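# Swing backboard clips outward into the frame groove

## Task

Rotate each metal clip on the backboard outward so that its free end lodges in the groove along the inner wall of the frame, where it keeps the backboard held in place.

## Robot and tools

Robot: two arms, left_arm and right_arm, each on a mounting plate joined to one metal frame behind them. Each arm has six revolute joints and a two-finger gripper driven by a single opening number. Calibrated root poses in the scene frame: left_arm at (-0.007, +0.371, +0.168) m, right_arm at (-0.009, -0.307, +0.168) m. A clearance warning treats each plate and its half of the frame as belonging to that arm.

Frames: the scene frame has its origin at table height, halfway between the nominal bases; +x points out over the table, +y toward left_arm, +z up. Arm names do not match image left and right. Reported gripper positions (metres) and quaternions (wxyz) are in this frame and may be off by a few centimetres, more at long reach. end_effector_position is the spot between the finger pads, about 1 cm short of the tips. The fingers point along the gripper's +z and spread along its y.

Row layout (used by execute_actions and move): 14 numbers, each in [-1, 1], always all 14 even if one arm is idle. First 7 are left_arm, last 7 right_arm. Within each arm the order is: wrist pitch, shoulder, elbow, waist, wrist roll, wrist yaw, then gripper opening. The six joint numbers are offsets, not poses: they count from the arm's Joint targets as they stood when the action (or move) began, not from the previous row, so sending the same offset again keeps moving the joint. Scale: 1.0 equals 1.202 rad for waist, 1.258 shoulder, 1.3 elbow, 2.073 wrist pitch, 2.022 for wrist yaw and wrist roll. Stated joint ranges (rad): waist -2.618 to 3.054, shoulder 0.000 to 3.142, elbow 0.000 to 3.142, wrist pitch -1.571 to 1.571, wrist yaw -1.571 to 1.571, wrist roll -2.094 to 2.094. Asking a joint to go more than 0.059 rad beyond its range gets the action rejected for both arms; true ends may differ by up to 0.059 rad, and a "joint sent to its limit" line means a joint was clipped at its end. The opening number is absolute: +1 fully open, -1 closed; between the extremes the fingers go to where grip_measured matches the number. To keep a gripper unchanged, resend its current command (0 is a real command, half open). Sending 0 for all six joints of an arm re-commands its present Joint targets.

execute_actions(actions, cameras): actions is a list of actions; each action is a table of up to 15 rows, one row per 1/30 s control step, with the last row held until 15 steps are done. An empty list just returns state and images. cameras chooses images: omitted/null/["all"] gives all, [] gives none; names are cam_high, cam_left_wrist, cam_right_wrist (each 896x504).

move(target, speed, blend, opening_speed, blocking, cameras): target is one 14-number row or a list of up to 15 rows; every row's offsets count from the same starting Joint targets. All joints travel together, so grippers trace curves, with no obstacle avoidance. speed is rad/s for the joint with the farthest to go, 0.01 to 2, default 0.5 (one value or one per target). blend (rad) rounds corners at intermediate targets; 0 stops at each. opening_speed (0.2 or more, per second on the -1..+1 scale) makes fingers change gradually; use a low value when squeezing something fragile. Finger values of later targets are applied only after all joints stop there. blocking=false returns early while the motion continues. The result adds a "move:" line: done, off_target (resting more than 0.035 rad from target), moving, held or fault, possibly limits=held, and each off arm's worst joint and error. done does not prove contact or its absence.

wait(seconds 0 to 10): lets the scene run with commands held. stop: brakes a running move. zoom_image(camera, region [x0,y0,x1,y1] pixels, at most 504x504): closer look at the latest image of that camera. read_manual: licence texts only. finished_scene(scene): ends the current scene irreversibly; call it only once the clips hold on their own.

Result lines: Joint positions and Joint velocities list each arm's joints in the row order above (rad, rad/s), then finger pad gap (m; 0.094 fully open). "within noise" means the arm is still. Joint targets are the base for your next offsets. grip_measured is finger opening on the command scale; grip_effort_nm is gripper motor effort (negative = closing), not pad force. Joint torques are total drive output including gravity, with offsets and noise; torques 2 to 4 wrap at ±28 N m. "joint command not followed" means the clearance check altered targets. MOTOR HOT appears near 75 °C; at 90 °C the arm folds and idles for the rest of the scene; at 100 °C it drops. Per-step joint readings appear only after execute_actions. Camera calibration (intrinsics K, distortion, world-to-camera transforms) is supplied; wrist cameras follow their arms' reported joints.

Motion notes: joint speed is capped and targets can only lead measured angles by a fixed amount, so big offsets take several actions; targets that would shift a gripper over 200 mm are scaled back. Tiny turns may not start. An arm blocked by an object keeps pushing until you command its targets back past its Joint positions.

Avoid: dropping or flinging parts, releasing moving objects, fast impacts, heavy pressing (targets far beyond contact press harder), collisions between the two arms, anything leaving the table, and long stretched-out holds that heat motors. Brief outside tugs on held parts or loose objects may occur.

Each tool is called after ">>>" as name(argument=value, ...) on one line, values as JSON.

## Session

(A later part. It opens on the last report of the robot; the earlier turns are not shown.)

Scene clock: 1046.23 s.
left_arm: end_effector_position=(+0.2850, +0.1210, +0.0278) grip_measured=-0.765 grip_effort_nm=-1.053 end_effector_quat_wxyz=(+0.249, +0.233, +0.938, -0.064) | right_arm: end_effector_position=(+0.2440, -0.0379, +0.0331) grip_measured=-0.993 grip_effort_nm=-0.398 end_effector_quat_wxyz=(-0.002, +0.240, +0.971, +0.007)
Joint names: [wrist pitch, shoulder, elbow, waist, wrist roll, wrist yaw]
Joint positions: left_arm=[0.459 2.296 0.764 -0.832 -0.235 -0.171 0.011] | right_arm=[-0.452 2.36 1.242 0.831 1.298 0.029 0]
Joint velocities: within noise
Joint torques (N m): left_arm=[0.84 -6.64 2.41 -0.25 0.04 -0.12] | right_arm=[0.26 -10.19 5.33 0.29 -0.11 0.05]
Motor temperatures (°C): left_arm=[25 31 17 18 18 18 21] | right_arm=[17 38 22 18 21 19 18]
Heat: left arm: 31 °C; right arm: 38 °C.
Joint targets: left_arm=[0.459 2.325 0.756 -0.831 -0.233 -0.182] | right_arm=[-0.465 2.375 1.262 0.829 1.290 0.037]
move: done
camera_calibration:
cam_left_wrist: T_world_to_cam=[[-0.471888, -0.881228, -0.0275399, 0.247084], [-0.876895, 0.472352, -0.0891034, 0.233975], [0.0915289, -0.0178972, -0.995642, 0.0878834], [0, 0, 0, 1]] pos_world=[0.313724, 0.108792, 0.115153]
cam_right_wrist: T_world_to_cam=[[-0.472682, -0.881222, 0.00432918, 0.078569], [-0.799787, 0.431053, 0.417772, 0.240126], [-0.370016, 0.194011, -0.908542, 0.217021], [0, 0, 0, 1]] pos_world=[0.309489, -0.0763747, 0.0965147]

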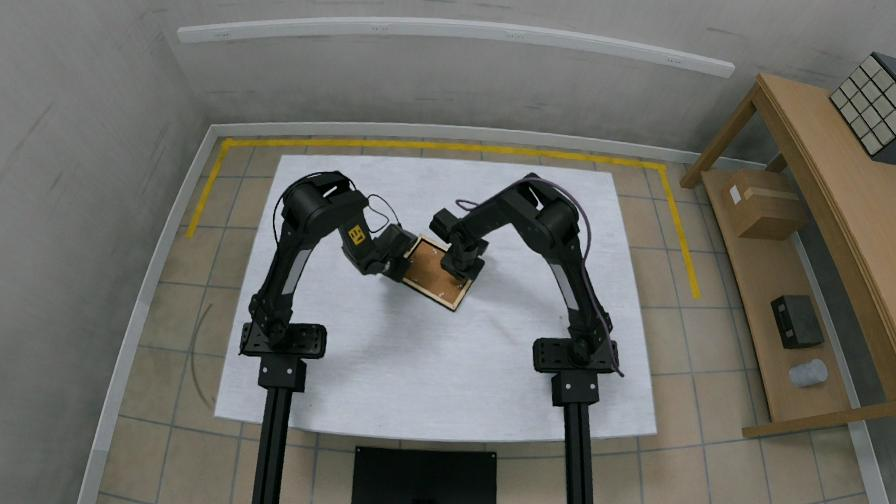

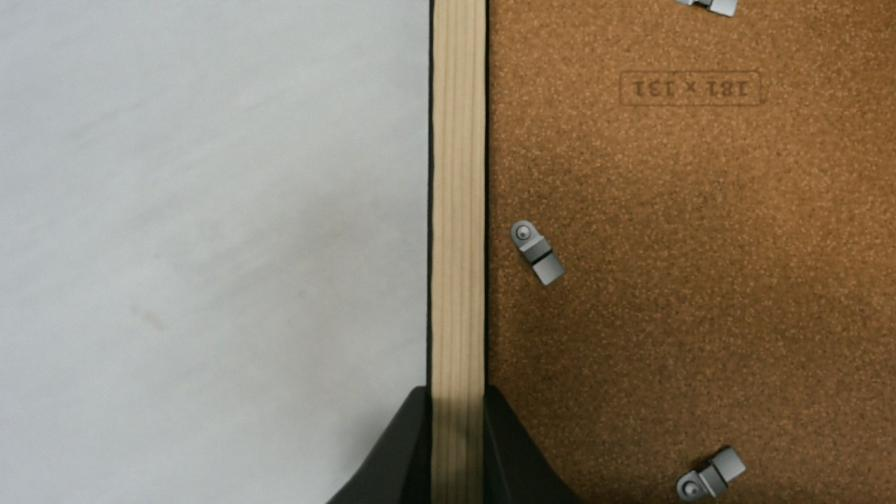

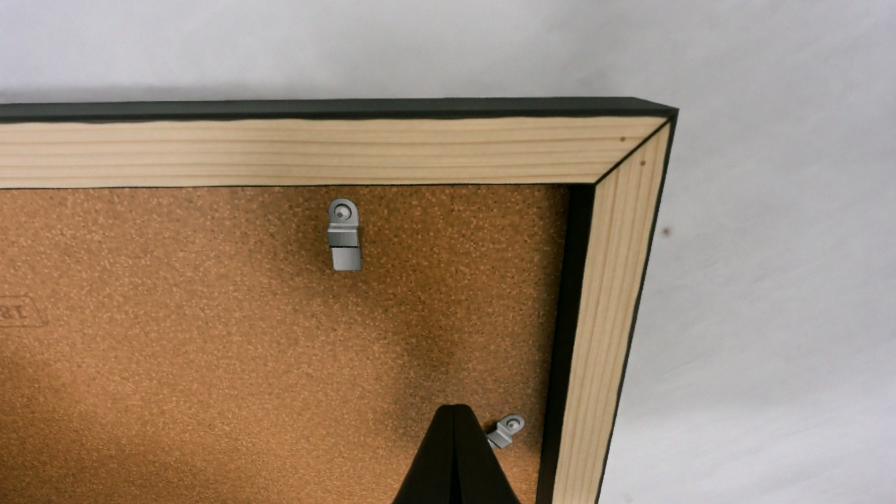

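>>> move(target=[0,0,0,0,0,0,-0.82,0.0203,0.0318,0.0146,-0.0025,-0.0045,0,-1], speed=0.1, cameras=["cam_right_wrist"])

>>> zoom_image(camera="cam_right_wrist", region=[400, 384, 580, 504])

Scene clock: 1061.77 s.
left_arm: end_effector_position=(+0.2850, +0.1210, +0.0278) grip_measured=-0.765 grip_effort_nm=-1.048 end_effector_quat_wxyz=(+0.249, +0.233, +0.938, -0.064) | right_arm: end_effector_position=(+0.2450, -0.0362, +0.0217) grip_measured=-0.993 grip_effort_nm=-0.403 end_effector_quat_wxyz=(-0.003, +0.235, +0.972, +0.005)
Joint names: [wrist pitch, shoulder, elbow, waist, wrist roll, wrist yaw]
Joint positions: left_arm=[0.459 2.296 0.764 -0.832 -0.235 -0.171 0.011] | right_arm=[-0.431 2.4 1.258 0.831 1.288 0.029 0]
Joint velocities: within noise
Joint torques (N m): left_arm=[0.83 -6.74 2.43 -0.27 0.06 -0.15] | right_arm=[0.46 -10.39 5.45 0.08 -0.12 0.07]
Motor temperatures (°C): left_arm=[25 31 17 18 18 18 21] | right_arm=[17 36 23 18 21 19 18]
Heat: left arm: 31 °C; right arm: 36 °C.
Joint targets: left_arm=[0.459 2.325 0.756 -0.831 -0.233 -0.182] | right_arm=[-0.423 2.415 1.281 0.826 1.281 0.037]
move: done
camera_calibration:
cam_right_wrist: T_world_to_cam=[[-0.463803, -0.885909, 0.00719419, 0.0781816], [-0.803255, 0.423928, 0.41841, 0.245545], [-0.373724, 0.188281, -0.90823, 0.207353], [0, 0, 0, 1]] pos_world=[0.310989, -0.0738723, 0.085023]
Images, in order (width x height): cam_right_wrist 896x504.

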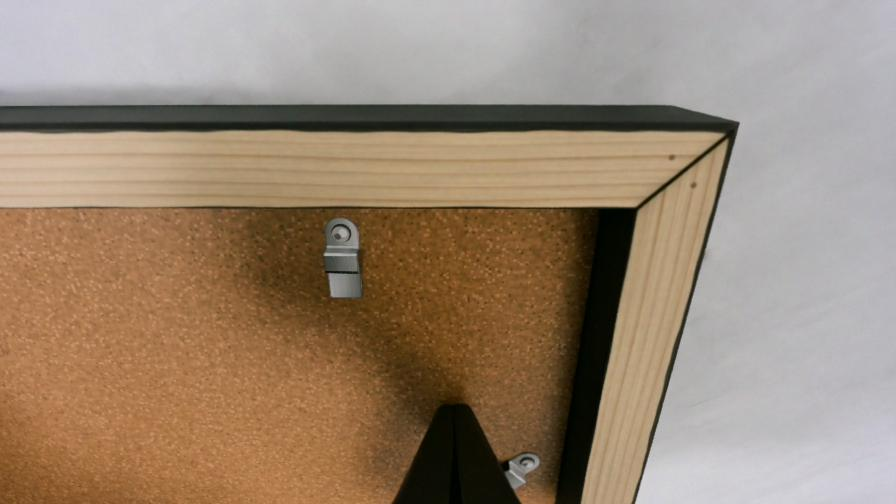

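Scaled by 2.800.

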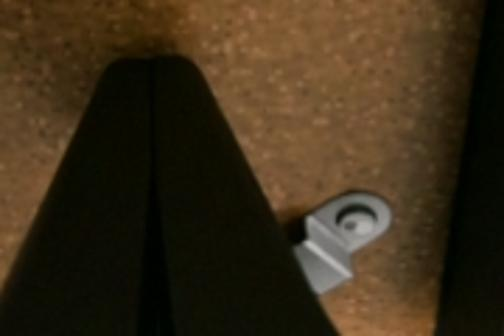

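>>> move(target=[[0,0,0,0,0,0,-0.82,0,-0.0374,-0.0269,0,0,0,-1],[0,0,0,0,0,0,-0.82,0.0096,-0.0461,-0.0477,0.0075,0,0,-1]], speed=0.1, cameras=["cam_right_wrist"])

>>> zoom_image(camera="cam_right_wrist", region=[400, 384, 580, 504])

Scene clock: 1086.97 s.
left_arm: end_effector_position=(+0.2850, +0.1210, +0.0278) grip_measured=-0.765 grip_effort_nm=-1.053 end_effector_quat_wxyz=(+0.249, +0.233, +0.938, -0.064) | right_arm: end_effector_position=(+0.2412, -0.0401, +0.0204) grip_measured=-0.993 grip_effort_nm=-0.403 end_effector_quat_wxyz=(-0.003, +0.235, +0.972, +0.005)
Joint names: [wrist pitch, shoulder, elbow, waist, wrist roll, wrist yaw]
Joint positions: left_arm=[0.459 2.296 0.764 -0.832 -0.235 -0.171 0.011] | right_arm=[-0.412 2.392 1.23 0.831 1.288 0.029 0]
Joint velocities: within noise
Joint torques (N m): left_arm=[0.82 -6.69 2.36 -0.23 0.06 -0.14] | right_arm=[0.47 -14.89 2.96 0.9 -0.11 0.06]
Motor temperatures (°C): left_arm=[25 31 17 18 18 18 21] | right_arm=[17 34 23 18 21 19 18]
Heat: left arm: 31 °C; right arm: 34 °C.
Joint targets: left_arm=[0.459 2.325 0.756 -0.831 -0.233 -0.182] | right_arm=[-0.403 2.357 1.219 0.835 1.281 0.037]
move: done
camera_calibration:
cam_right_wrist: T_world_to_cam=[[-0.46345, -0.886091, 0.00755806, 0.0728508], [-0.803315, 0.423725, 0.4185, 0.244718], [-0.374032, 0.187882, -0.908185, 0.205566], [0, 0, 0, 1]] pos_world=[0.307236, -0.0777627, 0.0837269]
Images, in order (width x height): cam_right_wrist 896x504.

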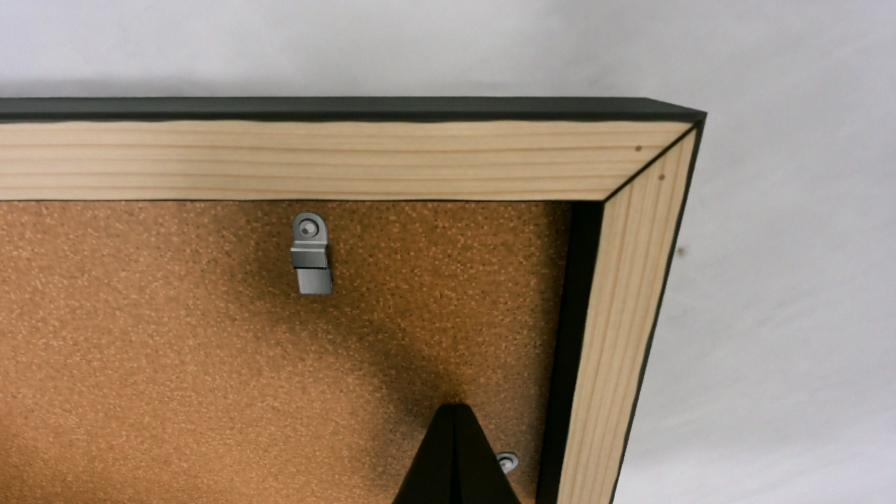

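Scaled by 2.800.

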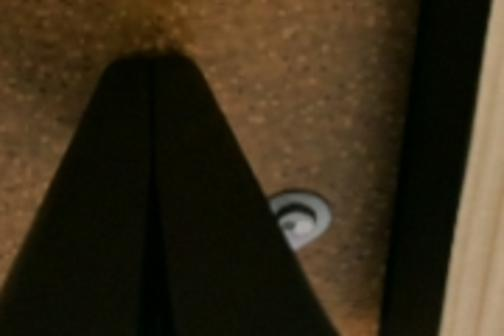

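>>> move(target=[[0,0,0,0,0,0,-0.82,0.0024,-0.0048,-0.0085,0.01,0.0099,0,-1],[0,0,0,0,0,0,-0.82,0.0065,-0.0099,-0.0208,0.0129,0.0119,0,-1]], speed=0.1, cameras=["cam_right_wrist"])

>>> zoom_image(camera="cam_right_wrist", region=[400, 384, 580, 504])

Scene clock: 1094.17 s.
left_arm: end_effector_position=(+0.2850, +0.1210, +0.0278) grip_measured=-0.765 grip_effort_nm=-1.053 end_effector_quat_wxyz=(+0.249, +0.233, +0.938, -0.064) | right_arm: end_effector_position=(+0.2357, -0.0408, +0.0204) grip_measured=-0.993 grip_effort_nm=-0.398 end_effector_quat_wxyz=(-0.002, +0.235, +0.972, +0.007)
Joint names: [wrist pitch, shoulder, elbow, waist, wrist roll, wrist yaw]
Joint positions: left_arm=[0.459 2.296 0.764 -0.832 -0.235 -0.171 0.011] | right_arm=[-0.393 2.38 1.203 0.841 1.297 0.029 0]
Joint velocities: within noise
Joint torques (N m): left_arm=[0.82 -6.83 2.44 -0.18 0.07 -0.17] | right_arm=[0.4 -14.8 2.88 1.44 0.04 0.06]
Motor temperatures (°C): left_arm=[25 31 17 18 18 18 21] | right_arm=[17 34 23 18 21 19 18]
Heat: left arm: 31 °C; right arm: 34 °C.
Joint targets: left_arm=[0.459 2.325 0.756 -0.831 -0.233 -0.182] | right_arm=[-0.389 2.344 1.192 0.850 1.305 0.037]
move: done
camera_calibration:
cam_right_wrist: T_world_to_cam=[[-0.463251, -0.886218, 0.0039723, 0.0696595], [-0.804482, 0.422398, 0.417598, 0.24074], [-0.371761, 0.190257, -0.908623, 0.203243], [0, 0, 0, 1]] pos_world=[0.301499, -0.0786231, 0.0838617]
Images, in order (width x height): cam_right_wrist 896x504.

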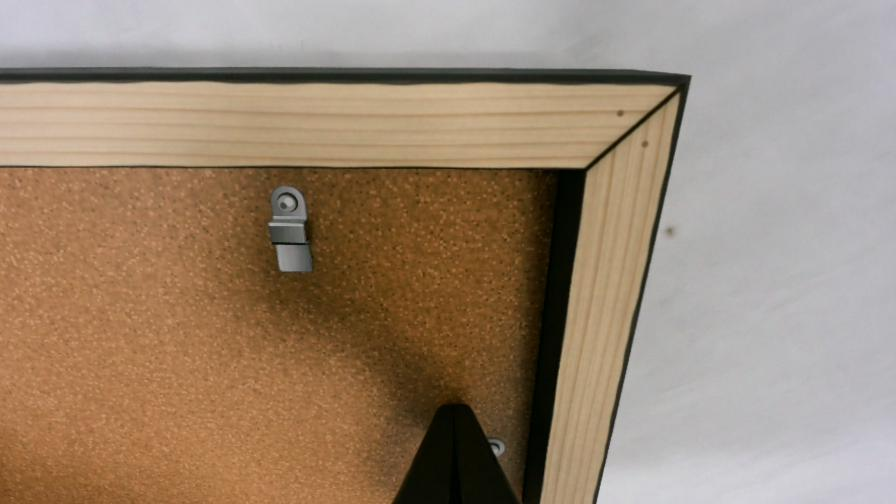

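Scaled by 2.800.

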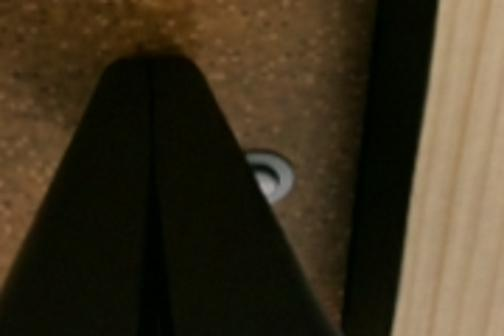

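>>> move(target=[[0,0,0,0,0,0,-0.82,0.0023,-0.0035,-0.0065,0,0,0,-1],[0,0,0,0,0,0,-0.82,-0.018,-0.033,-0.0065,0,0,0,-1]], speed=0.1, cameras=["cam_right_wrist"])

>>> zoom_image(camera="cam_right_wrist", region=[400, 364, 580, 484])

Scene clock: 1099.43 s.
left_arm: end_effector_position=(+0.2850, +0.1210, +0.0278) grip_measured=-0.765 grip_effort_nm=-1.067 end_effector_quat_wxyz=(+0.249, +0.233, +0.938, -0.064) | right_arm: end_effector_position=(+0.2370, -0.0402, +0.0334) grip_measured=-0.993 grip_effort_nm=-0.398 end_effector_quat_wxyz=(+0.001, +0.235, +0.972, +0.012)
Joint names: [wrist pitch, shoulder, elbow, waist, wrist roll, wrist yaw]
Joint positions: left_arm=[0.459 2.296 0.764 -0.832 -0.235 -0.171 0.011] | right_arm=[-0.414 2.337 1.193 0.841 1.298 0.029 0]
Joint velocities: within noise
Joint torques (N m): left_arm=[0.82 -6.69 2.43 -0.23 0.06 -0.13] | right_arm=[0.27 -14.5 3.21 1.46 0.04 0.05]
Motor temperatures (°C): left_arm=[25 31 17 18 18 18 21] | right_arm=[17 34 23 18 21 19 18]
Heat: left arm: 31 °C; right arm: 34 °C.
Joint targets: left_arm=[0.459 2.325 0.756 -0.831 -0.233 -0.182] | right_arm=[-0.427 2.303 1.183 0.850 1.305 0.037]
move: done
camera_calibration:
cam_right_wrist: T_world_to_cam=[[-0.464322, -0.885635, -0.0074292, 0.0714616], [-0.807302, 0.419774, 0.414793, 0.236751], [-0.364237, 0.198595, -0.909885, 0.213979], [0, 0, 0, 1]] pos_world=[0.30225, -0.078588, 0.0970249]
Images, in order (width x height): cam_right_wrist 896x504.

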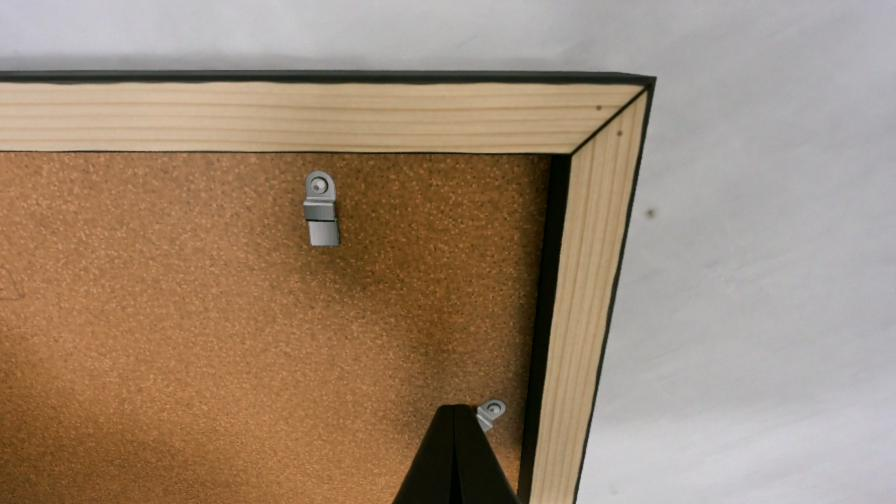

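Scaled by 2.800.

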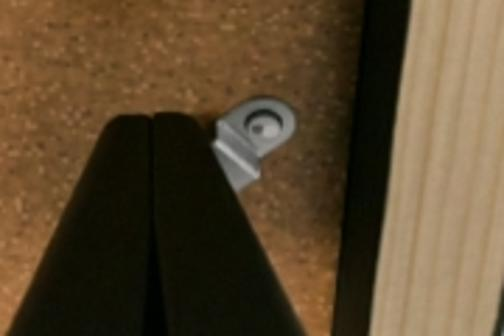

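>>> move(target=[0,0,0,0,0,0,-0.82,0,0,0,-0.0333,-0.0188,0,-1], speed=0.2, cameras=["cam_right_wrist"])

>>> zoom_image(camera="cam_right_wrist", region=[400, 384, 580, 504])

Scene clock: 1127.10 s.
left_arm: end_effector_position=(+0.2850, +0.1210, +0.0278) grip_measured=-0.765 grip_effort_nm=-1.057 end_effector_quat_wxyz=(+0.249, +0.233, +0.938, -0.064) | right_arm: end_effector_position=(+0.2437, -0.0469, +0.0330) grip_measured=-0.993 grip_effort_nm=-0.398 end_effector_quat_wxyz=(+0.001, +0.237, +0.972, +0.011)
Joint names: [wrist pitch, shoulder, elbow, waist, wrist roll, wrist yaw]
Joint positions: left_arm=[0.459 2.296 0.764 -0.832 -0.235 -0.171 0.011] | right_arm=[-0.415 2.337 1.193 0.814 1.275 0.029 0]
Joint velocities: within noise
Joint torques (N m): left_arm=[0.79 -6.75 2.48 -0.17 0.05 -0.12] | right_arm=[0.27 -14.56 3.15 0.13 -0.11 0.06]
Motor temperatures (°C): left_arm=[25 31 17 18 18 18 21] | right_arm=[17 37 22 18 21 19 18]
Heat: left arm: 31 °C; right arm: 37 °C.
Joint targets: left_arm=[0.459 2.325 0.756 -0.831 -0.233 -0.182] | right_arm=[-0.427 2.303 1.183 0.810 1.267 0.037]
move: done
camera_calibration:
cam_right_wrist: T_world_to_cam=[[-0.466989, -0.884244, -0.00585633, 0.069229], [-0.805669, 0.422744, 0.414952, 0.244893], [-0.364443, 0.198496, -0.909825, 0.217464], [0, 0, 0, 1]] pos_world=[0.308885, -0.0854772, 0.0966406]
Images, in order (width x height): cam_right_wrist 896x504.

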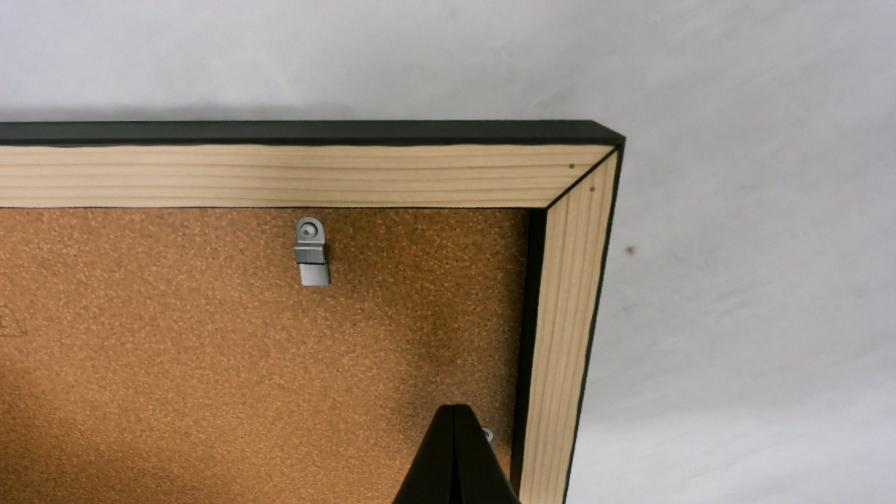

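Scaled by 2.800.

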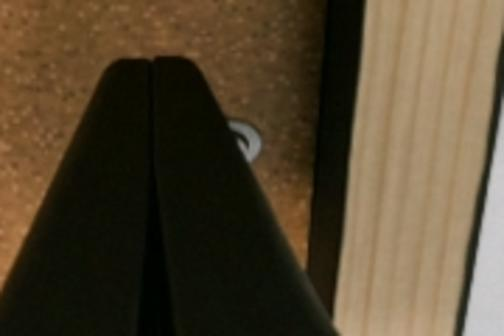

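>>> move(target=[0,0,0,0,0,0,-0.82,0,0,0,0.0799,0.0485,0,-1], speed=0.2, cameras=["cam_right_wrist"])

>>> zoom_image(camera="cam_right_wrist", region=[400, 304, 580, 424])

Scene clock: 1134.57 s.
left_arm: end_effector_position=(+0.2850, +0.1210, +0.0278) grip_measured=-0.765 grip_effort_nm=-1.057 end_effector_quat_wxyz=(+0.249, +0.233, +0.938, -0.064) | right_arm: end_effector_position=(+0.2199, -0.0253, +0.0343) grip_measured=-0.993 grip_effort_nm=-0.398 end_effector_quat_wxyz=(+0.001, +0.233, +0.972, +0.012)
Joint names: [wrist pitch, shoulder, elbow, waist, wrist roll, wrist yaw]
Joint positions: left_arm=[0.459 2.296 0.764 -0.832 -0.235 -0.171 0.011] | right_arm=[-0.415 2.337 1.193 0.903 1.357 0.029 0]
Joint velocities: within noise
Joint torques (N m): left_arm=[0.81 -6.69 2.37 -0.27 0.03 -0.13] | right_arm=[0.31 -14.53 3.19 0.79 0.02 0.07]
Motor temperatures (°C): left_arm=[25 31 17 18 18 18 21] | right_arm=[17 37 22 18 21 19 18]
Heat: left arm: 31 °C; right arm: 37 °C.
Joint targets: left_arm=[0.459 2.325 0.756 -0.831 -0.233 -0.182] | right_arm=[-0.427 2.303 1.183 0.906 1.365 0.037]
move: done
camera_calibration:
cam_right_wrist: T_world_to_cam=[[-0.46128, -0.887213, -0.00865592, 0.0760881], [-0.808814, 0.416468, 0.415179, 0.216621], [-0.364747, 0.198515, -0.909698, 0.205717], [0, 0, 0, 1]] pos_world=[0.285339, -0.0635472, 0.0978626]
Images, in order (width x height): cam_right_wrist 896x504.

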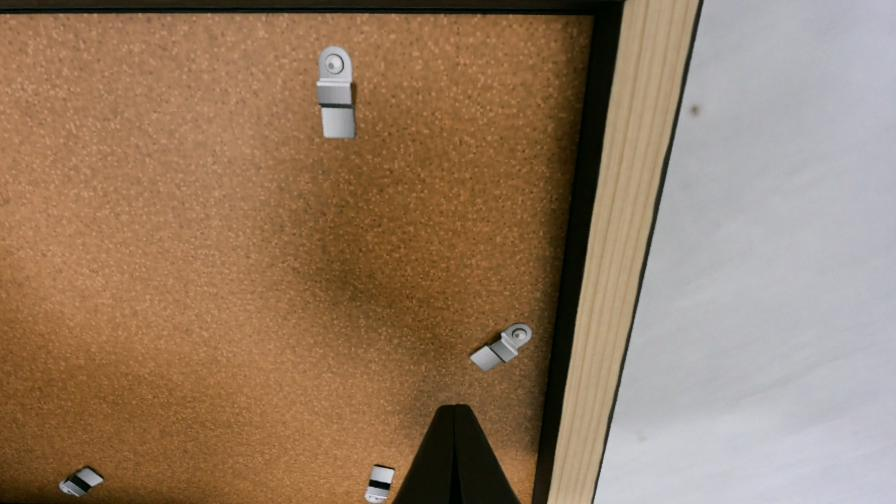

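Scaled by 2.800.

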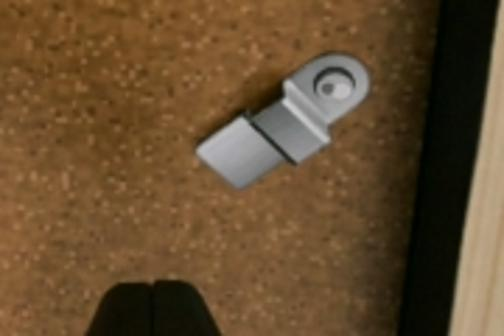

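>>> move(target=[[0,0,0,0,0,0,-0.82,0,0,0,0.0183,0.0109,0,-1],[0,0,0,0,0,0,-0.82,0.0275,0.0692,0,0.0183,0.0109,0,-1]], speed=0.15, cameras=[])

>>> move(target=[0,0,0,0,0,0,-0.82,0.0027,0.0052,0,0,0,0,-1], speed=0.1, cameras=[])

>>> move(target=[0,0,0,0,0,0,-0.82,0.0027,0.0052,0,0,0,0,-1], speed=0.1, cameras=[])

>>> move(target=[0,0,0,0,0,0,-0.82,0.0027,0.0052,0,0,0,0,-1], speed=0.1, cameras=["cam_right_wrist"])

Scene clock: 1156.67 s.
left_arm: end_effector_position=(+0.2850, +0.1210, +0.0278) grip_measured=-0.765 grip_effort_nm=-1.053 end_effector_quat_wxyz=(+0.249, +0.233, +0.938, -0.064) | right_arm: end_effector_position=(+0.2131, -0.0217, +0.0204) grip_measured=-0.993 grip_effort_nm=-0.398 end_effector_quat_wxyz=(+0.000, +0.235, +0.972, +0.011)
Joint names: [wrist pitch, shoulder, elbow, waist, wrist roll, wrist yaw]
Joint positions: left_arm=[0.459 2.296 0.764 -0.832 -0.235 -0.171 0.011] | right_arm=[-0.377 2.379 1.193 0.923 1.38 0.029 0]
Joint velocities: within noise
Joint torques (N m): left_arm=[0.83 -6.86 2.47 -0.25 0.04 -0.14] | right_arm=[0.46 -10.3 3.04 1.01 0.04 0.06]
Motor temperatures (°C): left_arm=[25 31 17 18 18 18 21] | right_arm=[17 37 22 18 21 19 18]
Heat: left arm: 31 °C; right arm: 37 °C.
Joint targets: left_arm=[0.459 2.325 0.756 -0.831 -0.233 -0.182] | right_arm=[-0.370 2.390 1.183 0.928 1.387 0.037]
move: done
No camera images: "cameras" was empty.

Scene clock: 1157.37 s.
left_arm: end_effector_position=(+0.2850, +0.1210, +0.0278) grip_measured=-0.765 grip_effort_nm=-1.057 end_effector_quat_wxyz=(+0.249, +0.233, +0.938, -0.064) | right_arm: end_effector_position=(+0.2140, -0.0205, +0.0205) grip_measured=-0.993 grip_effort_nm=-0.398 end_effector_quat_wxyz=(+0.001, +0.235, +0.972, +0.013)
Joint names: [wrist pitch, shoulder, elbow, waist, wrist roll, wrist yaw]
Joint positions: left_arm=[0.459 2.296 0.764 -0.832 -0.235 -0.171 0.011] | right_arm=[-0.372 2.379 1.193 0.923 1.38 0.029 0]
Joint velocities: within noise
Joint torques (N m): left_arm=[0.81 -6.71 2.37 -0.12 0.03 -0.13] | right_arm=[0.49 -9.72 3.06 1.02 0.03 0.07]
Motor temperatures (°C): left_arm=[25 31 17 18 18 18 21] | right_arm=[17 37 22 18 21 19 18]
Heat: left arm: 31 °C; right arm: 37 °C.
Joint targets: left_arm=[0.459 2.325 0.756 -0.831 -0.233 -0.182] | right_arm=[-0.364 2.397 1.183 0.928 1.387 0.037]
move: done
No camera images: "cameras" was empty.

Scene clock: 1158.07 s.
left_arm: end_effector_position=(+0.2850, +0.1210, +0.0278) grip_measured=-0.765 grip_effort_nm=-1.048 end_effector_quat_wxyz=(+0.249, +0.233, +0.938, -0.064) | right_arm: end_effector_position=(+0.2140, -0.0206, +0.0201) grip_measured=-0.993 grip_effort_nm=-0.403 end_effector_quat_wxyz=(+0.001, +0.235, +0.972, +0.013)
Joint names: [wrist pitch, shoulder, elbow, waist, wrist roll, wrist yaw]
Joint positions: left_arm=[0.459 2.296 0.764 -0.832 -0.235 -0.171 0.011] | right_arm=[-0.37 2.38 1.193 0.923 1.38 0.029 0]
Joint velocities: within noise
Joint torques (N m): left_arm=[0.8 -6.68 2.47 -0.32 0.07 -0.15] | right_arm=[0.53 -9.21 3.02 1.06 0.03 0.07]
Motor temperatures (°C): left_arm=[25 31 17 18 18 18 21] | right_arm=[17 37 22 18 21 19 18]
Heat: left arm: 31 °C; right arm: 37 °C.
Joint targets: left_arm=[0.459 2.325 0.756 -0.831 -0.233 -0.182] | right_arm=[-0.359 2.403 1.183 0.928 1.387 0.037]
move: done
No camera images: "cameras" was empty.

Scene clock: 1158.77 s.
left_arm: end_effector_position=(+0.2850, +0.1210, +0.0278) grip_measured=-0.765 grip_effort_nm=-1.057 end_effector_quat_wxyz=(+0.249, +0.233, +0.938, -0.064) | right_arm: end_effector_position=(+0.2139, -0.0206, +0.0200) grip_measured=-0.993 grip_effort_nm=-0.398 end_effector_quat_wxyz=(+0.001, +0.235, +0.972, +0.013)
Joint names: [wrist pitch, shoulder, elbow, waist, wrist roll, wrist yaw]
Joint positions: left_arm=[0.459 2.296 0.764 -0.832 -0.235 -0.171 0.011] | right_arm=[-0.37 2.38 1.193 0.923 1.38 0.029 0]
Joint velocities: within noise
Joint torques (N m): left_arm=[0.86 -6.75 2.45 -0.27 0 -0.15] | right_arm=[0.6 -8.62 3.03 0.98 0.04 0.06]
Motor temperatures (°C): left_arm=[25 31 17 18 18 18 21] | right_arm=[17 36 22 18 21 19 18]
Heat: left arm: 31 °C; right arm: 36 °C.
Joint targets: left_arm=[0.459 2.325 0.756 -0.831 -0.233 -0.182] | right_arm=[-0.353 2.410 1.183 0.928 1.387 0.037]
move: done
camera_calibration:
cam_right_wrist: T_world_to_cam=[[-0.464699, -0.885408, -0.0103653, 0.0781152], [-0.807524, 0.418962, 0.415182, 0.215552], [-0.363263, 0.201305, -0.909679, 0.189313], [0, 0, 0, 1]] pos_world=[0.279133, -0.0592536, 0.0835302]
Images, in order (width x height): cam_right_wrist 896x504.

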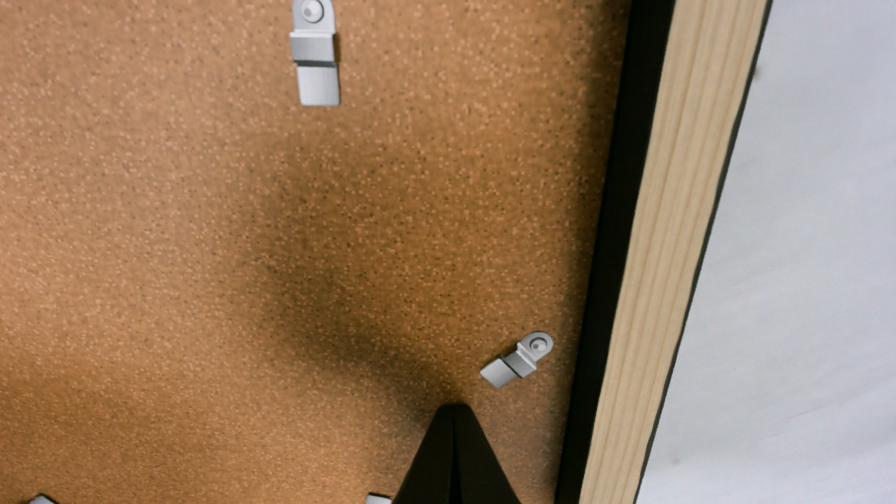

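>>> move(target=[[0,0,0,0,0,0,-0.82,-0.0275,-0.0874,0,0,0,0,-1],[0,0,0,0,0,0,-0.82,-0.0439,-0.027,0.0546,-0.0857,-0.0509,0,-1],[0,0,0,0,0,0,-0.82,-0.0207,-0.0016,0.0546,-0.0857,-0.0509,0,-1]], speed=[0.2,0.2,0.1], cameras=["cam_right_wrist"])

Scene clock: 1195.30 s.
left_arm: end_effector_position=(+0.2850, +0.1210, +0.0278) grip_measured=-0.765 grip_effort_nm=-1.057 end_effector_quat_wxyz=(+0.249, +0.233, +0.938, -0.064) | right_arm: end_effector_position=(+0.2440, -0.0393, +0.0205) grip_measured=-0.993 grip_effort_nm=-0.398 end_effector_quat_wxyz=(-0.001, +0.238, +0.971, +0.008)
Joint names: [wrist pitch, shoulder, elbow, waist, wrist roll, wrist yaw]
Joint positions: left_arm=[0.459 2.296 0.764 -0.832 -0.235 -0.171 0.011] | right_arm=[-0.406 2.392 1.233 0.827 1.291 0.029 0]
Joint velocities: within noise
Joint torques (N m): left_arm=[0.82 -6.64 2.45 -0.17 0.01 -0.16] | right_arm=[0.5 -10.18 5.31 0.35 -0.11 0.07]
Motor temperatures (°C): left_arm=[25 31 17 18 18 18 21] | right_arm=[17 32 22 18 21 19 18]
Heat: left arm: 31 °C; right arm: 32 °C.
Joint targets: left_arm=[0.459 2.325 0.756 -0.831 -0.233 -0.182] | right_arm=[-0.396 2.408 1.254 0.825 1.284 0.037]
move: done
camera_calibration:
cam_right_wrist: T_world_to_cam=[[-0.47049, -0.882405, 0.000010793, 0.0768826], [-0.80216, 0.427709, 0.416659, 0.246421], [-0.367667, 0.196025, -0.909063, 0.205316], [0, 0, 0, 1]] pos_world=[0.309329, -0.077802, 0.0839704]
Images, in order (width x height): cam_right_wrist 896x504.

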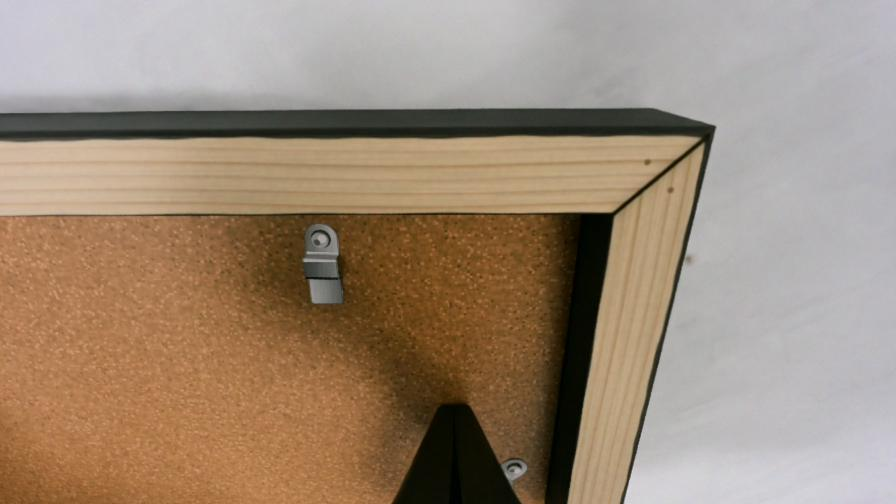

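>>> move(target=[[0,0,0,0,0,0,-0.82,0.0063,-0.0254,-0.0469,0.0187,0.0087,0,-1],[0,0,0,0,0,0,-0.82,0.0089,-0.0286,-0.0546,0.0233,0.0114,0,-1],[0,0,0,0,0,0,-0.82,0.0116,-0.0318,-0.0615,0.025,0.0124,0,-1]], speed=0.1, cameras=["cam_right_wrist"])

>>> zoom_image(camera="cam_right_wrist", region=[400, 384, 580, 504])

Scene clock: 1202.80 s.
left_arm: end_effector_position=(+0.2850, +0.1210, +0.0278) grip_measured=-0.765 grip_effort_nm=-1.053 end_effector_quat_wxyz=(+0.249, +0.233, +0.938, -0.064) | right_arm: end_effector_position=(+0.2393, -0.0384, +0.0196) grip_measured=-0.993 grip_effort_nm=-0.398 end_effector_quat_wxyz=(+0.008, +0.236, +0.972, +0.015)
Joint names: [wrist pitch, shoulder, elbow, waist, wrist roll, wrist yaw]
Joint positions: left_arm=[0.459 2.296 0.764 -0.832 -0.235 -0.171 0.011] | right_arm=[-0.362 2.379 1.195 0.843 1.301 0.039 0]
Joint velocities: within noise
Joint torques (N m): left_arm=[0.86 -6.78 2.41 -0.31 0.03 -0.13] | right_arm=[0.33 -12.42 2.28 1.68 0.04 -0.04]
Motor temperatures (°C): left_arm=[25 31 17 18 18 18 21] | right_arm=[17 32 22 18 21 19 18]
Heat: left arm: 31 °C; right arm: 32 °C.
Joint targets: left_arm=[0.459 2.325 0.756 -0.831 -0.233 -0.182] | right_arm=[-0.372 2.368 1.174 0.855 1.309 0.037]
move: done
camera_calibration:
cam_right_wrist: T_world_to_cam=[[-0.46581, -0.884736, -0.0162556, 0.074606], [-0.812874, 0.420572, 0.402934, 0.245163], [-0.349653, 0.200904, -0.915085, 0.198634], [0, 0, 0, 1]] pos_world=[0.303492, -0.0770085, 0.0841957]
Images, in order (width x height): cam_right_wrist 896x504.

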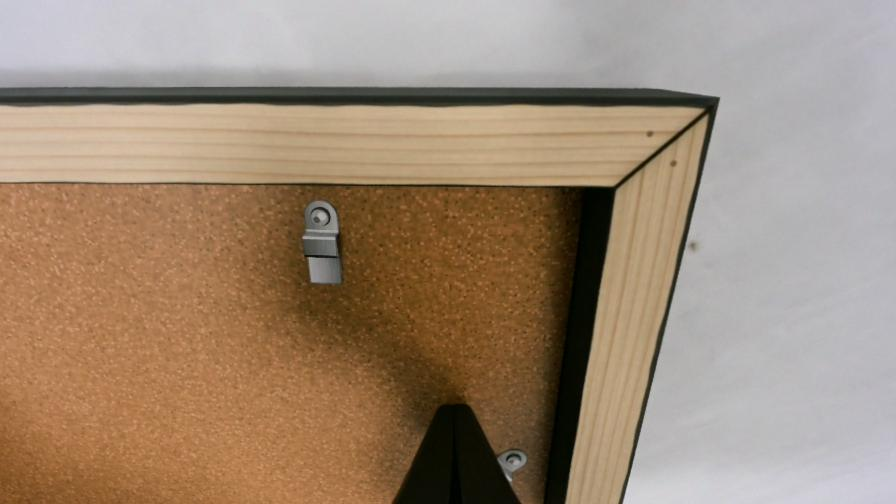

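Scaled by 2.800.

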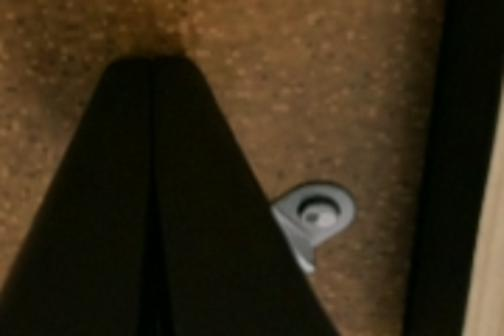

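>>> move(target=[[0,0,0,0,0,0,-0.82,-0.0145,-0.0517,0,0,0,0,-1],[0,0,0,0,0,0,-0.82,0.0029,-0.0016,0.0438,-0.0225,-0.0119,0,-1],[0,0,0,0,0,0,-0.82,0.0029,0.0207,0.0438,-0.0225,-0.0119,0,-1]], speed=[0.2,0.2,0.1], cameras=["cam_right_wrist"])

Scene clock: 1236.50 s.
left_arm: end_effector_position=(+0.2850, +0.1210, +0.0278) grip_measured=-0.765 grip_effort_nm=-1.057 end_effector_quat_wxyz=(+0.249, +0.233, +0.938, -0.064) | right_arm: end_effector_position=(+0.2455, -0.0366, +0.0214) grip_measured=-0.993 grip_effort_nm=-0.398 end_effector_quat_wxyz=(+0.010, +0.236, +0.971, +0.018)
Joint names: [wrist pitch, shoulder, elbow, waist, wrist roll, wrist yaw]
Joint positions: left_arm=[0.459 2.296 0.764 -0.832 -0.235 -0.171 0.011] | right_arm=[-0.37 2.382 1.213 0.834 1.293 0.039 0]
Joint velocities: within noise
Joint torques (N m): left_arm=[0.85 -6.78 2.37 -0.28 0.04 -0.12] | right_arm=[0.49 -10.37 5.09 0.02 -0.11 -0.03]
Motor temperatures (°C): left_arm=[25 31 17 18 18 18 21] | right_arm=[17 33 22 18 21 19 18]
Heat: left arm: 31 °C; right arm: 33 °C.
Joint targets: left_arm=[0.459 2.325 0.756 -0.831 -0.233 -0.182] | right_arm=[-0.366 2.394 1.231 0.828 1.285 0.037]
move: done
camera_calibration:
cam_right_wrist: T_world_to_cam=[[-0.466308, -0.884306, -0.0236697, 0.0793624], [-0.814643, 0.418836, 0.401164, 0.249191], [-0.344838, 0.206348, -0.9157, 0.201084], [0, 0, 0, 1]] pos_world=[0.30935, -0.0756828, 0.0860445]
Images, in order (width x height): cam_right_wrist 896x504.

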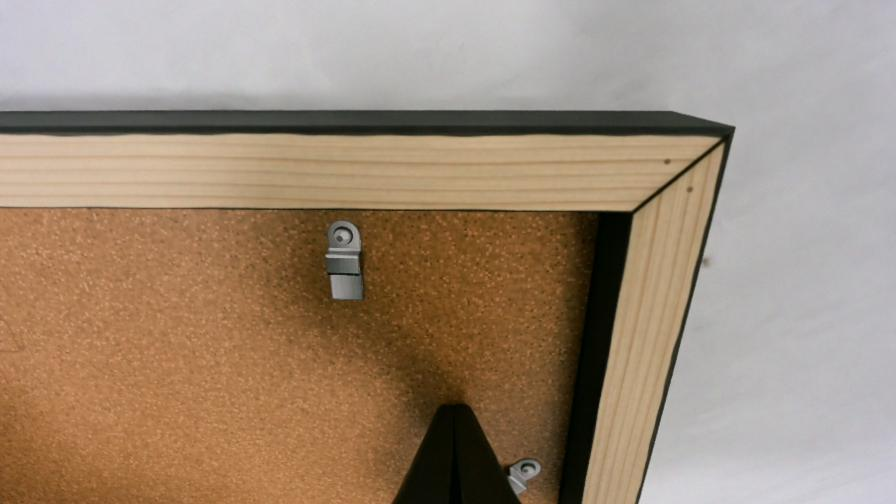

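>>> move(target=[[0,0,0,0,0,0,-0.82,0,0.0036,0,0,0,0,-1],[0,0,0,0,0,0,-0.82,-0.0246,-0.0111,-0.0069,0.0191,0.0114,0,-1],[0,0,0,0,0,0,-0.82,-0.0285,-0.0111,-0.0069,0.0237,0.0141,0,-1],[0,0,0,0,0,0,-0.82,-0.0323,-0.0111,-0.0069,0.0254,0.0151,0,-1]], speed=0.1)

>>> zoom_image(camera="cam_right_wrist", region=[400, 384, 580, 504])

Scene clock: 1249.63 s.
left_arm: end_effector_position=(+0.2850, +0.1210, +0.0278) grip_measured=-0.765 grip_effort_nm=-1.062 end_effector_quat_wxyz=(+0.249, +0.233, +0.938, -0.064) | right_arm: end_effector_position=(+0.2344, -0.0398, +0.0214) grip_measured=-0.993 grip_effort_nm=-0.398 end_effector_quat_wxyz=(+0.000, +0.235, +0.972, +0.001)
Joint names: [wrist pitch, shoulder, elbow, waist, wrist roll, wrist yaw]
Joint positions: left_arm=[0.459 2.296 0.764 -0.832 -0.235 -0.171 0.011] | right_arm=[-0.41 2.382 1.213 0.85 1.308 0.039 0]
Joint velocities: within noise
Joint torques (N m): left_arm=[0.84 -6.74 2.47 -0.31 0.03 -0.13] | right_arm=[0.14 -11.62 4.38 1.32 0.03 -0.04]
Motor temperatures (°C): left_arm=[25 31 17 18 18 18 21] | right_arm=[17 33 23 18 21 19 18]
Heat: left arm: 31 °C; right arm: 33 °C.
Joint targets: left_arm=[0.459 2.325 0.756 -0.831 -0.233 -0.182] | right_arm=[-0.433 2.380 1.222 0.859 1.316 0.037]
move: done
camera_calibration:
cam_left_wrist: T_world_to_cam=[[-0.471888, -0.881228, -0.0275399, 0.247084], [-0.876895, 0.472352, -0.0891034, 0.233975], [0.0915289, -0.0178972, -0.995642, 0.0878834], [0, 0, 0, 1]] pos_world=[0.313724, 0.108792, 0.115153]
cam_right_wrist: T_world_to_cam=[[-0.46405, -0.885693, 0.0143243, 0.0699902], [-0.804884, 0.428353, 0.410701, 0.239359], [-0.369891, 0.179056, -0.911657, 0.20264], [0, 0, 0, 1]] pos_world=[0.30009, -0.0768245, 0.0854309]

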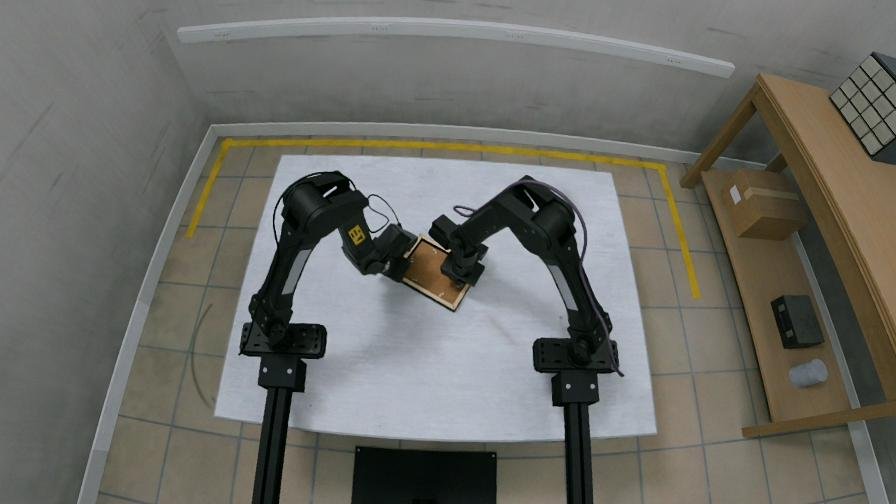

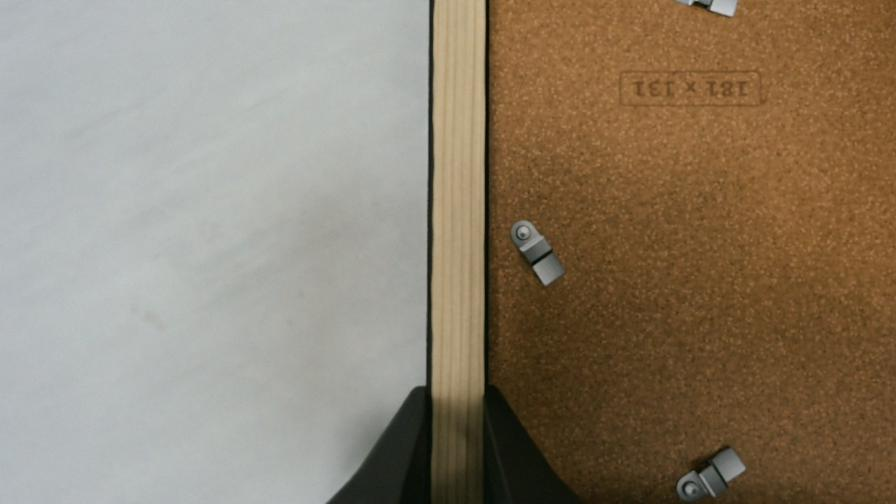

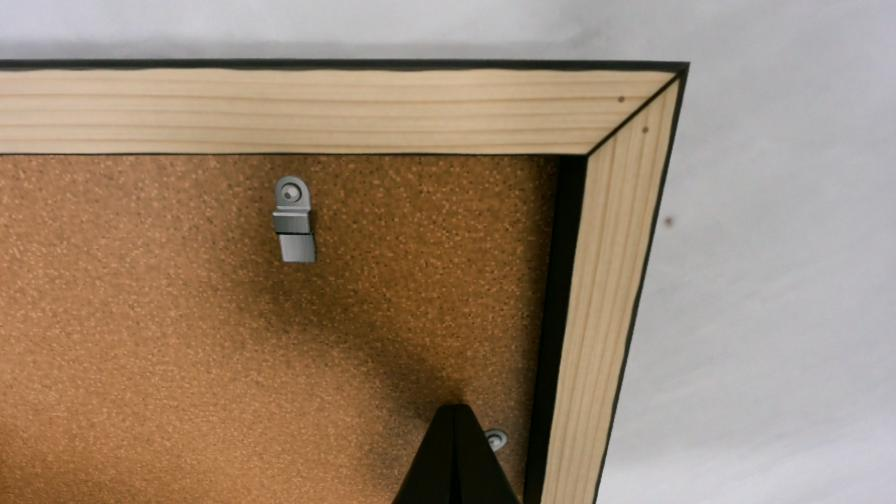

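Scaled by 2.800.

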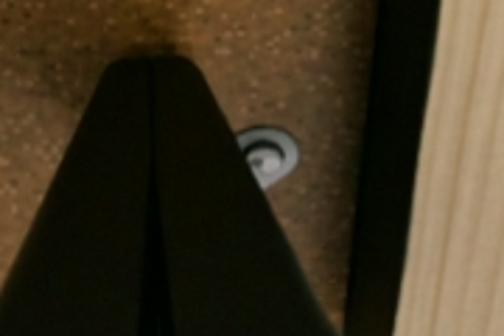

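>>> move(target=[[0,0,0,0,0,0,-0.82,-0.006,0,0,0.002,0.001,0,-1]], speed=0.1, cameras=["cam_right_wrist"])

>>> zoom_image(camera="cam_right_wrist", region=[440, 394, 560, 474])

Scene clock: 1257.37 s.
left_arm: end_effector_position=(+0.2850, +0.1210, +0.0278) grip_measured=-0.765 grip_effort_nm=-1.057 end_effector_quat_wxyz=(+0.249, +0.233, +0.938, -0.064) | right_arm: end_effector_position=(+0.2342, -0.0400, +0.0214) grip_measured=-0.993 grip_effort_nm=-0.398 end_effector_quat_wxyz=(+0.000, +0.236, +0.972, +0.000)
Joint names: [wrist pitch, shoulder, elbow, waist, wrist roll, wrist yaw]
Joint positions: left_arm=[0.459 2.296 0.764 -0.832 -0.235 -0.171 0.011] | right_arm=[-0.411 2.382 1.213 0.85 1.31 0.039 0]
Joint velocities: within noise
Joint torques (N m): left_arm=[0.86 -6.71 2.39 -0.23 0.06 -0.11] | right_arm=[0.03 -11.59 4.33 1.54 0.04 -0.04]
Motor temperatures (°C): left_arm=[25 31 17 18 18 18 21] | right_arm=[17 33 23 18 21 19 18]
Heat: left arm: 31 °C; right arm: 33 °C.
Joint targets: left_arm=[0.459 2.325 0.756 -0.831 -0.233 -0.182] | right_arm=[-0.445 2.380 1.222 0.861 1.318 0.037]
move: done
camera_calibration:
cam_right_wrist: T_world_to_cam=[[-0.466362, -0.884459, 0.0154301, 0.0702823], [-0.803439, 0.430811, 0.410958, 0.23905], [-0.370123, 0.179258, -0.911524, 0.202667], [0, 0, 0, 1]] pos_world=[0.299851, -0.0771534, 0.0854115]
Images, in order (width x height): cam_right_wrist 896x504.

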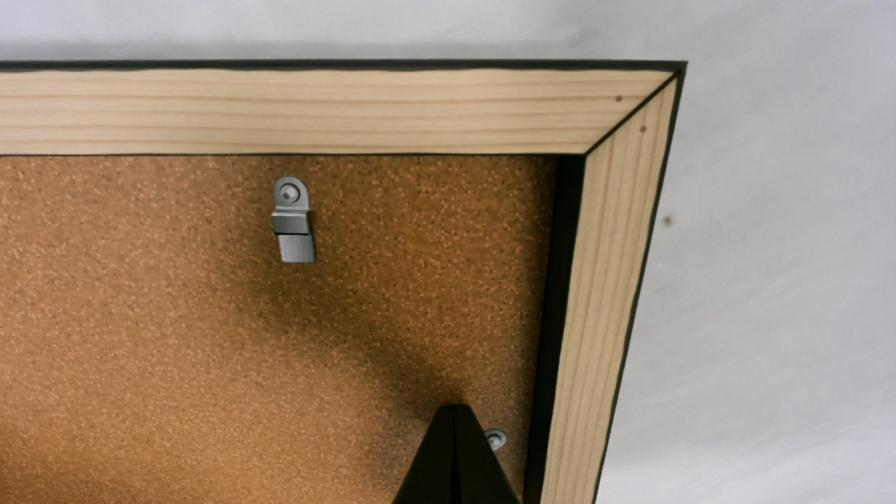

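Scaled by 4.200.

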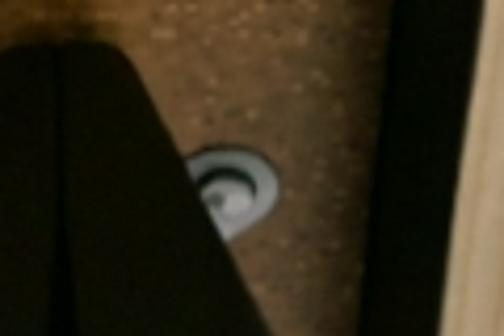

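>>> move(target=[[0,0,0,0,0,0,-0.82,-0.012,0,0,0.0,0.0,0,-1]], speed=0.1, cameras=[])

>>> move(target=[[0,0,0,0,0,0,-0.82,-0.012,0,0,0.0,0.0,0,-1]], speed=0.1, cameras=["cam_right_wrist"])

>>> zoom_image(camera="cam_right_wrist", region=[440, 394, 560, 474])

Scene clock: 1265.37 s.
left_arm: end_effector_position=(+0.2850, +0.1210, +0.0278) grip_measured=-0.765 grip_effort_nm=-1.062 end_effector_quat_wxyz=(+0.249, +0.233, +0.938, -0.064) | right_arm: end_effector_position=(+0.2331, -0.0412, +0.0214) grip_measured=-0.993 grip_effort_nm=-0.398 end_effector_quat_wxyz=(-0.001, +0.236, +0.972, -0.003)
Joint names: [wrist pitch, shoulder, elbow, waist, wrist roll, wrist yaw]
Joint positions: left_arm=[0.459 2.296 0.764 -0.832 -0.235 -0.171 0.011] | right_arm=[-0.417 2.382 1.213 0.85 1.311 0.039 0]
Joint velocities: within noise
Joint torques (N m): left_arm=[0.85 -6.82 2.5 -0.28 0.04 -0.17] | right_arm=[-0.18 -11.58 4.38 1.55 0.03 -0.02]
Motor temperatures (°C): left_arm=[25 31 17 18 18 18 21] | right_arm=[17 34 23 18 21 19 18]
Heat: left arm: 31 °C; right arm: 34 °C.
Joint targets: left_arm=[0.459 2.325 0.756 -0.831 -0.233 -0.182] | right_arm=[-0.470 2.380 1.222 0.861 1.318 0.037]
move: off_target (right_arm); right_arm: the wrist pitch is farthest, 0.053 rad from its target
No camera images: "cameras" was empty.

Scene clock: 1266.73 s.
left_arm: end_effector_position=(+0.2849, +0.1209, +0.0277) grip_measured=-0.765 grip_effort_nm=-1.057 end_effector_quat_wxyz=(+0.249, +0.233, +0.938, -0.065) | right_arm: end_effector_position=(+0.2253, -0.0490, +0.0223) grip_measured=-0.993 grip_effort_nm=-0.398 end_effector_quat_wxyz=(-0.013, +0.235, +0.972, -0.023)
Joint names: [wrist pitch, shoulder, elbow, waist, wrist roll, wrist yaw]
Joint positions: left_arm=[0.459 2.296 0.764 -0.832 -0.233 -0.171 0.011] | right_arm=[-0.467 2.382 1.216 0.852 1.312 0.039 0]
Joint velocities: within noise
Joint torques (N m): left_arm=[0.85 -6.79 2.45 -0.14 0.03 -0.16] | right_arm=[0 -11.52 4.1 1.43 0.02 -0.03]
Motor temperatures (°C): left_arm=[25 31 17 18 18 18 21] | right_arm=[17 34 23 18 21 19 18]
Heat: left arm: 31 °C; right arm: 34 °C.
Joint targets: left_arm=[0.459 2.325 0.756 -0.831 -0.233 -0.182] | right_arm=[-0.495 2.380 1.222 0.861 1.318 0.037]
move: done
camera_calibration:
cam_right_wrist: T_world_to_cam=[[-0.463388, -0.883625, 0.0669205, 0.0563917], [-0.789156, 0.44584, 0.422445, 0.232668], [-0.403118, 0.142945, -0.903915, 0.207231], [0, 0, 0, 1]] pos_world=[0.293281, -0.0835264, 0.0852562]
Images, in order (width x height): cam_right_wrist 896x504.

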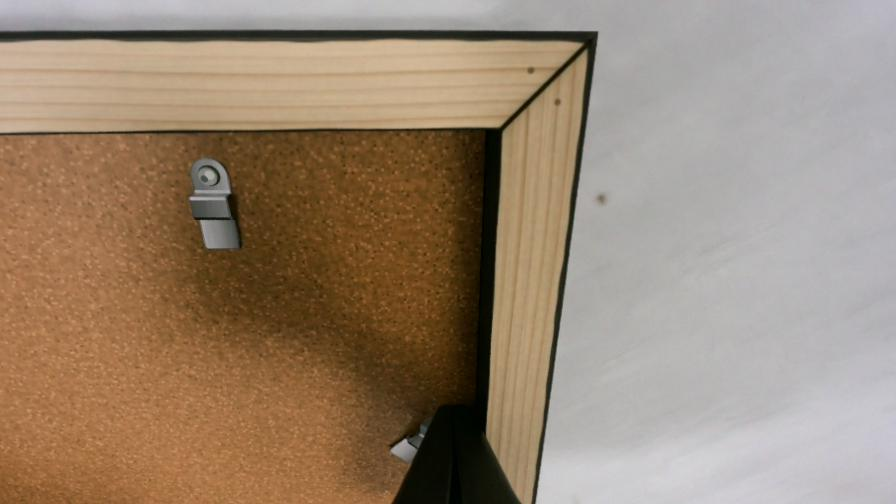

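Scaled by 4.200.

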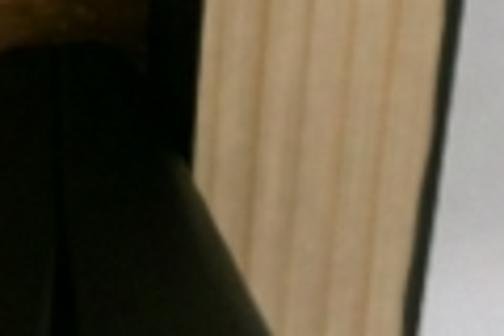

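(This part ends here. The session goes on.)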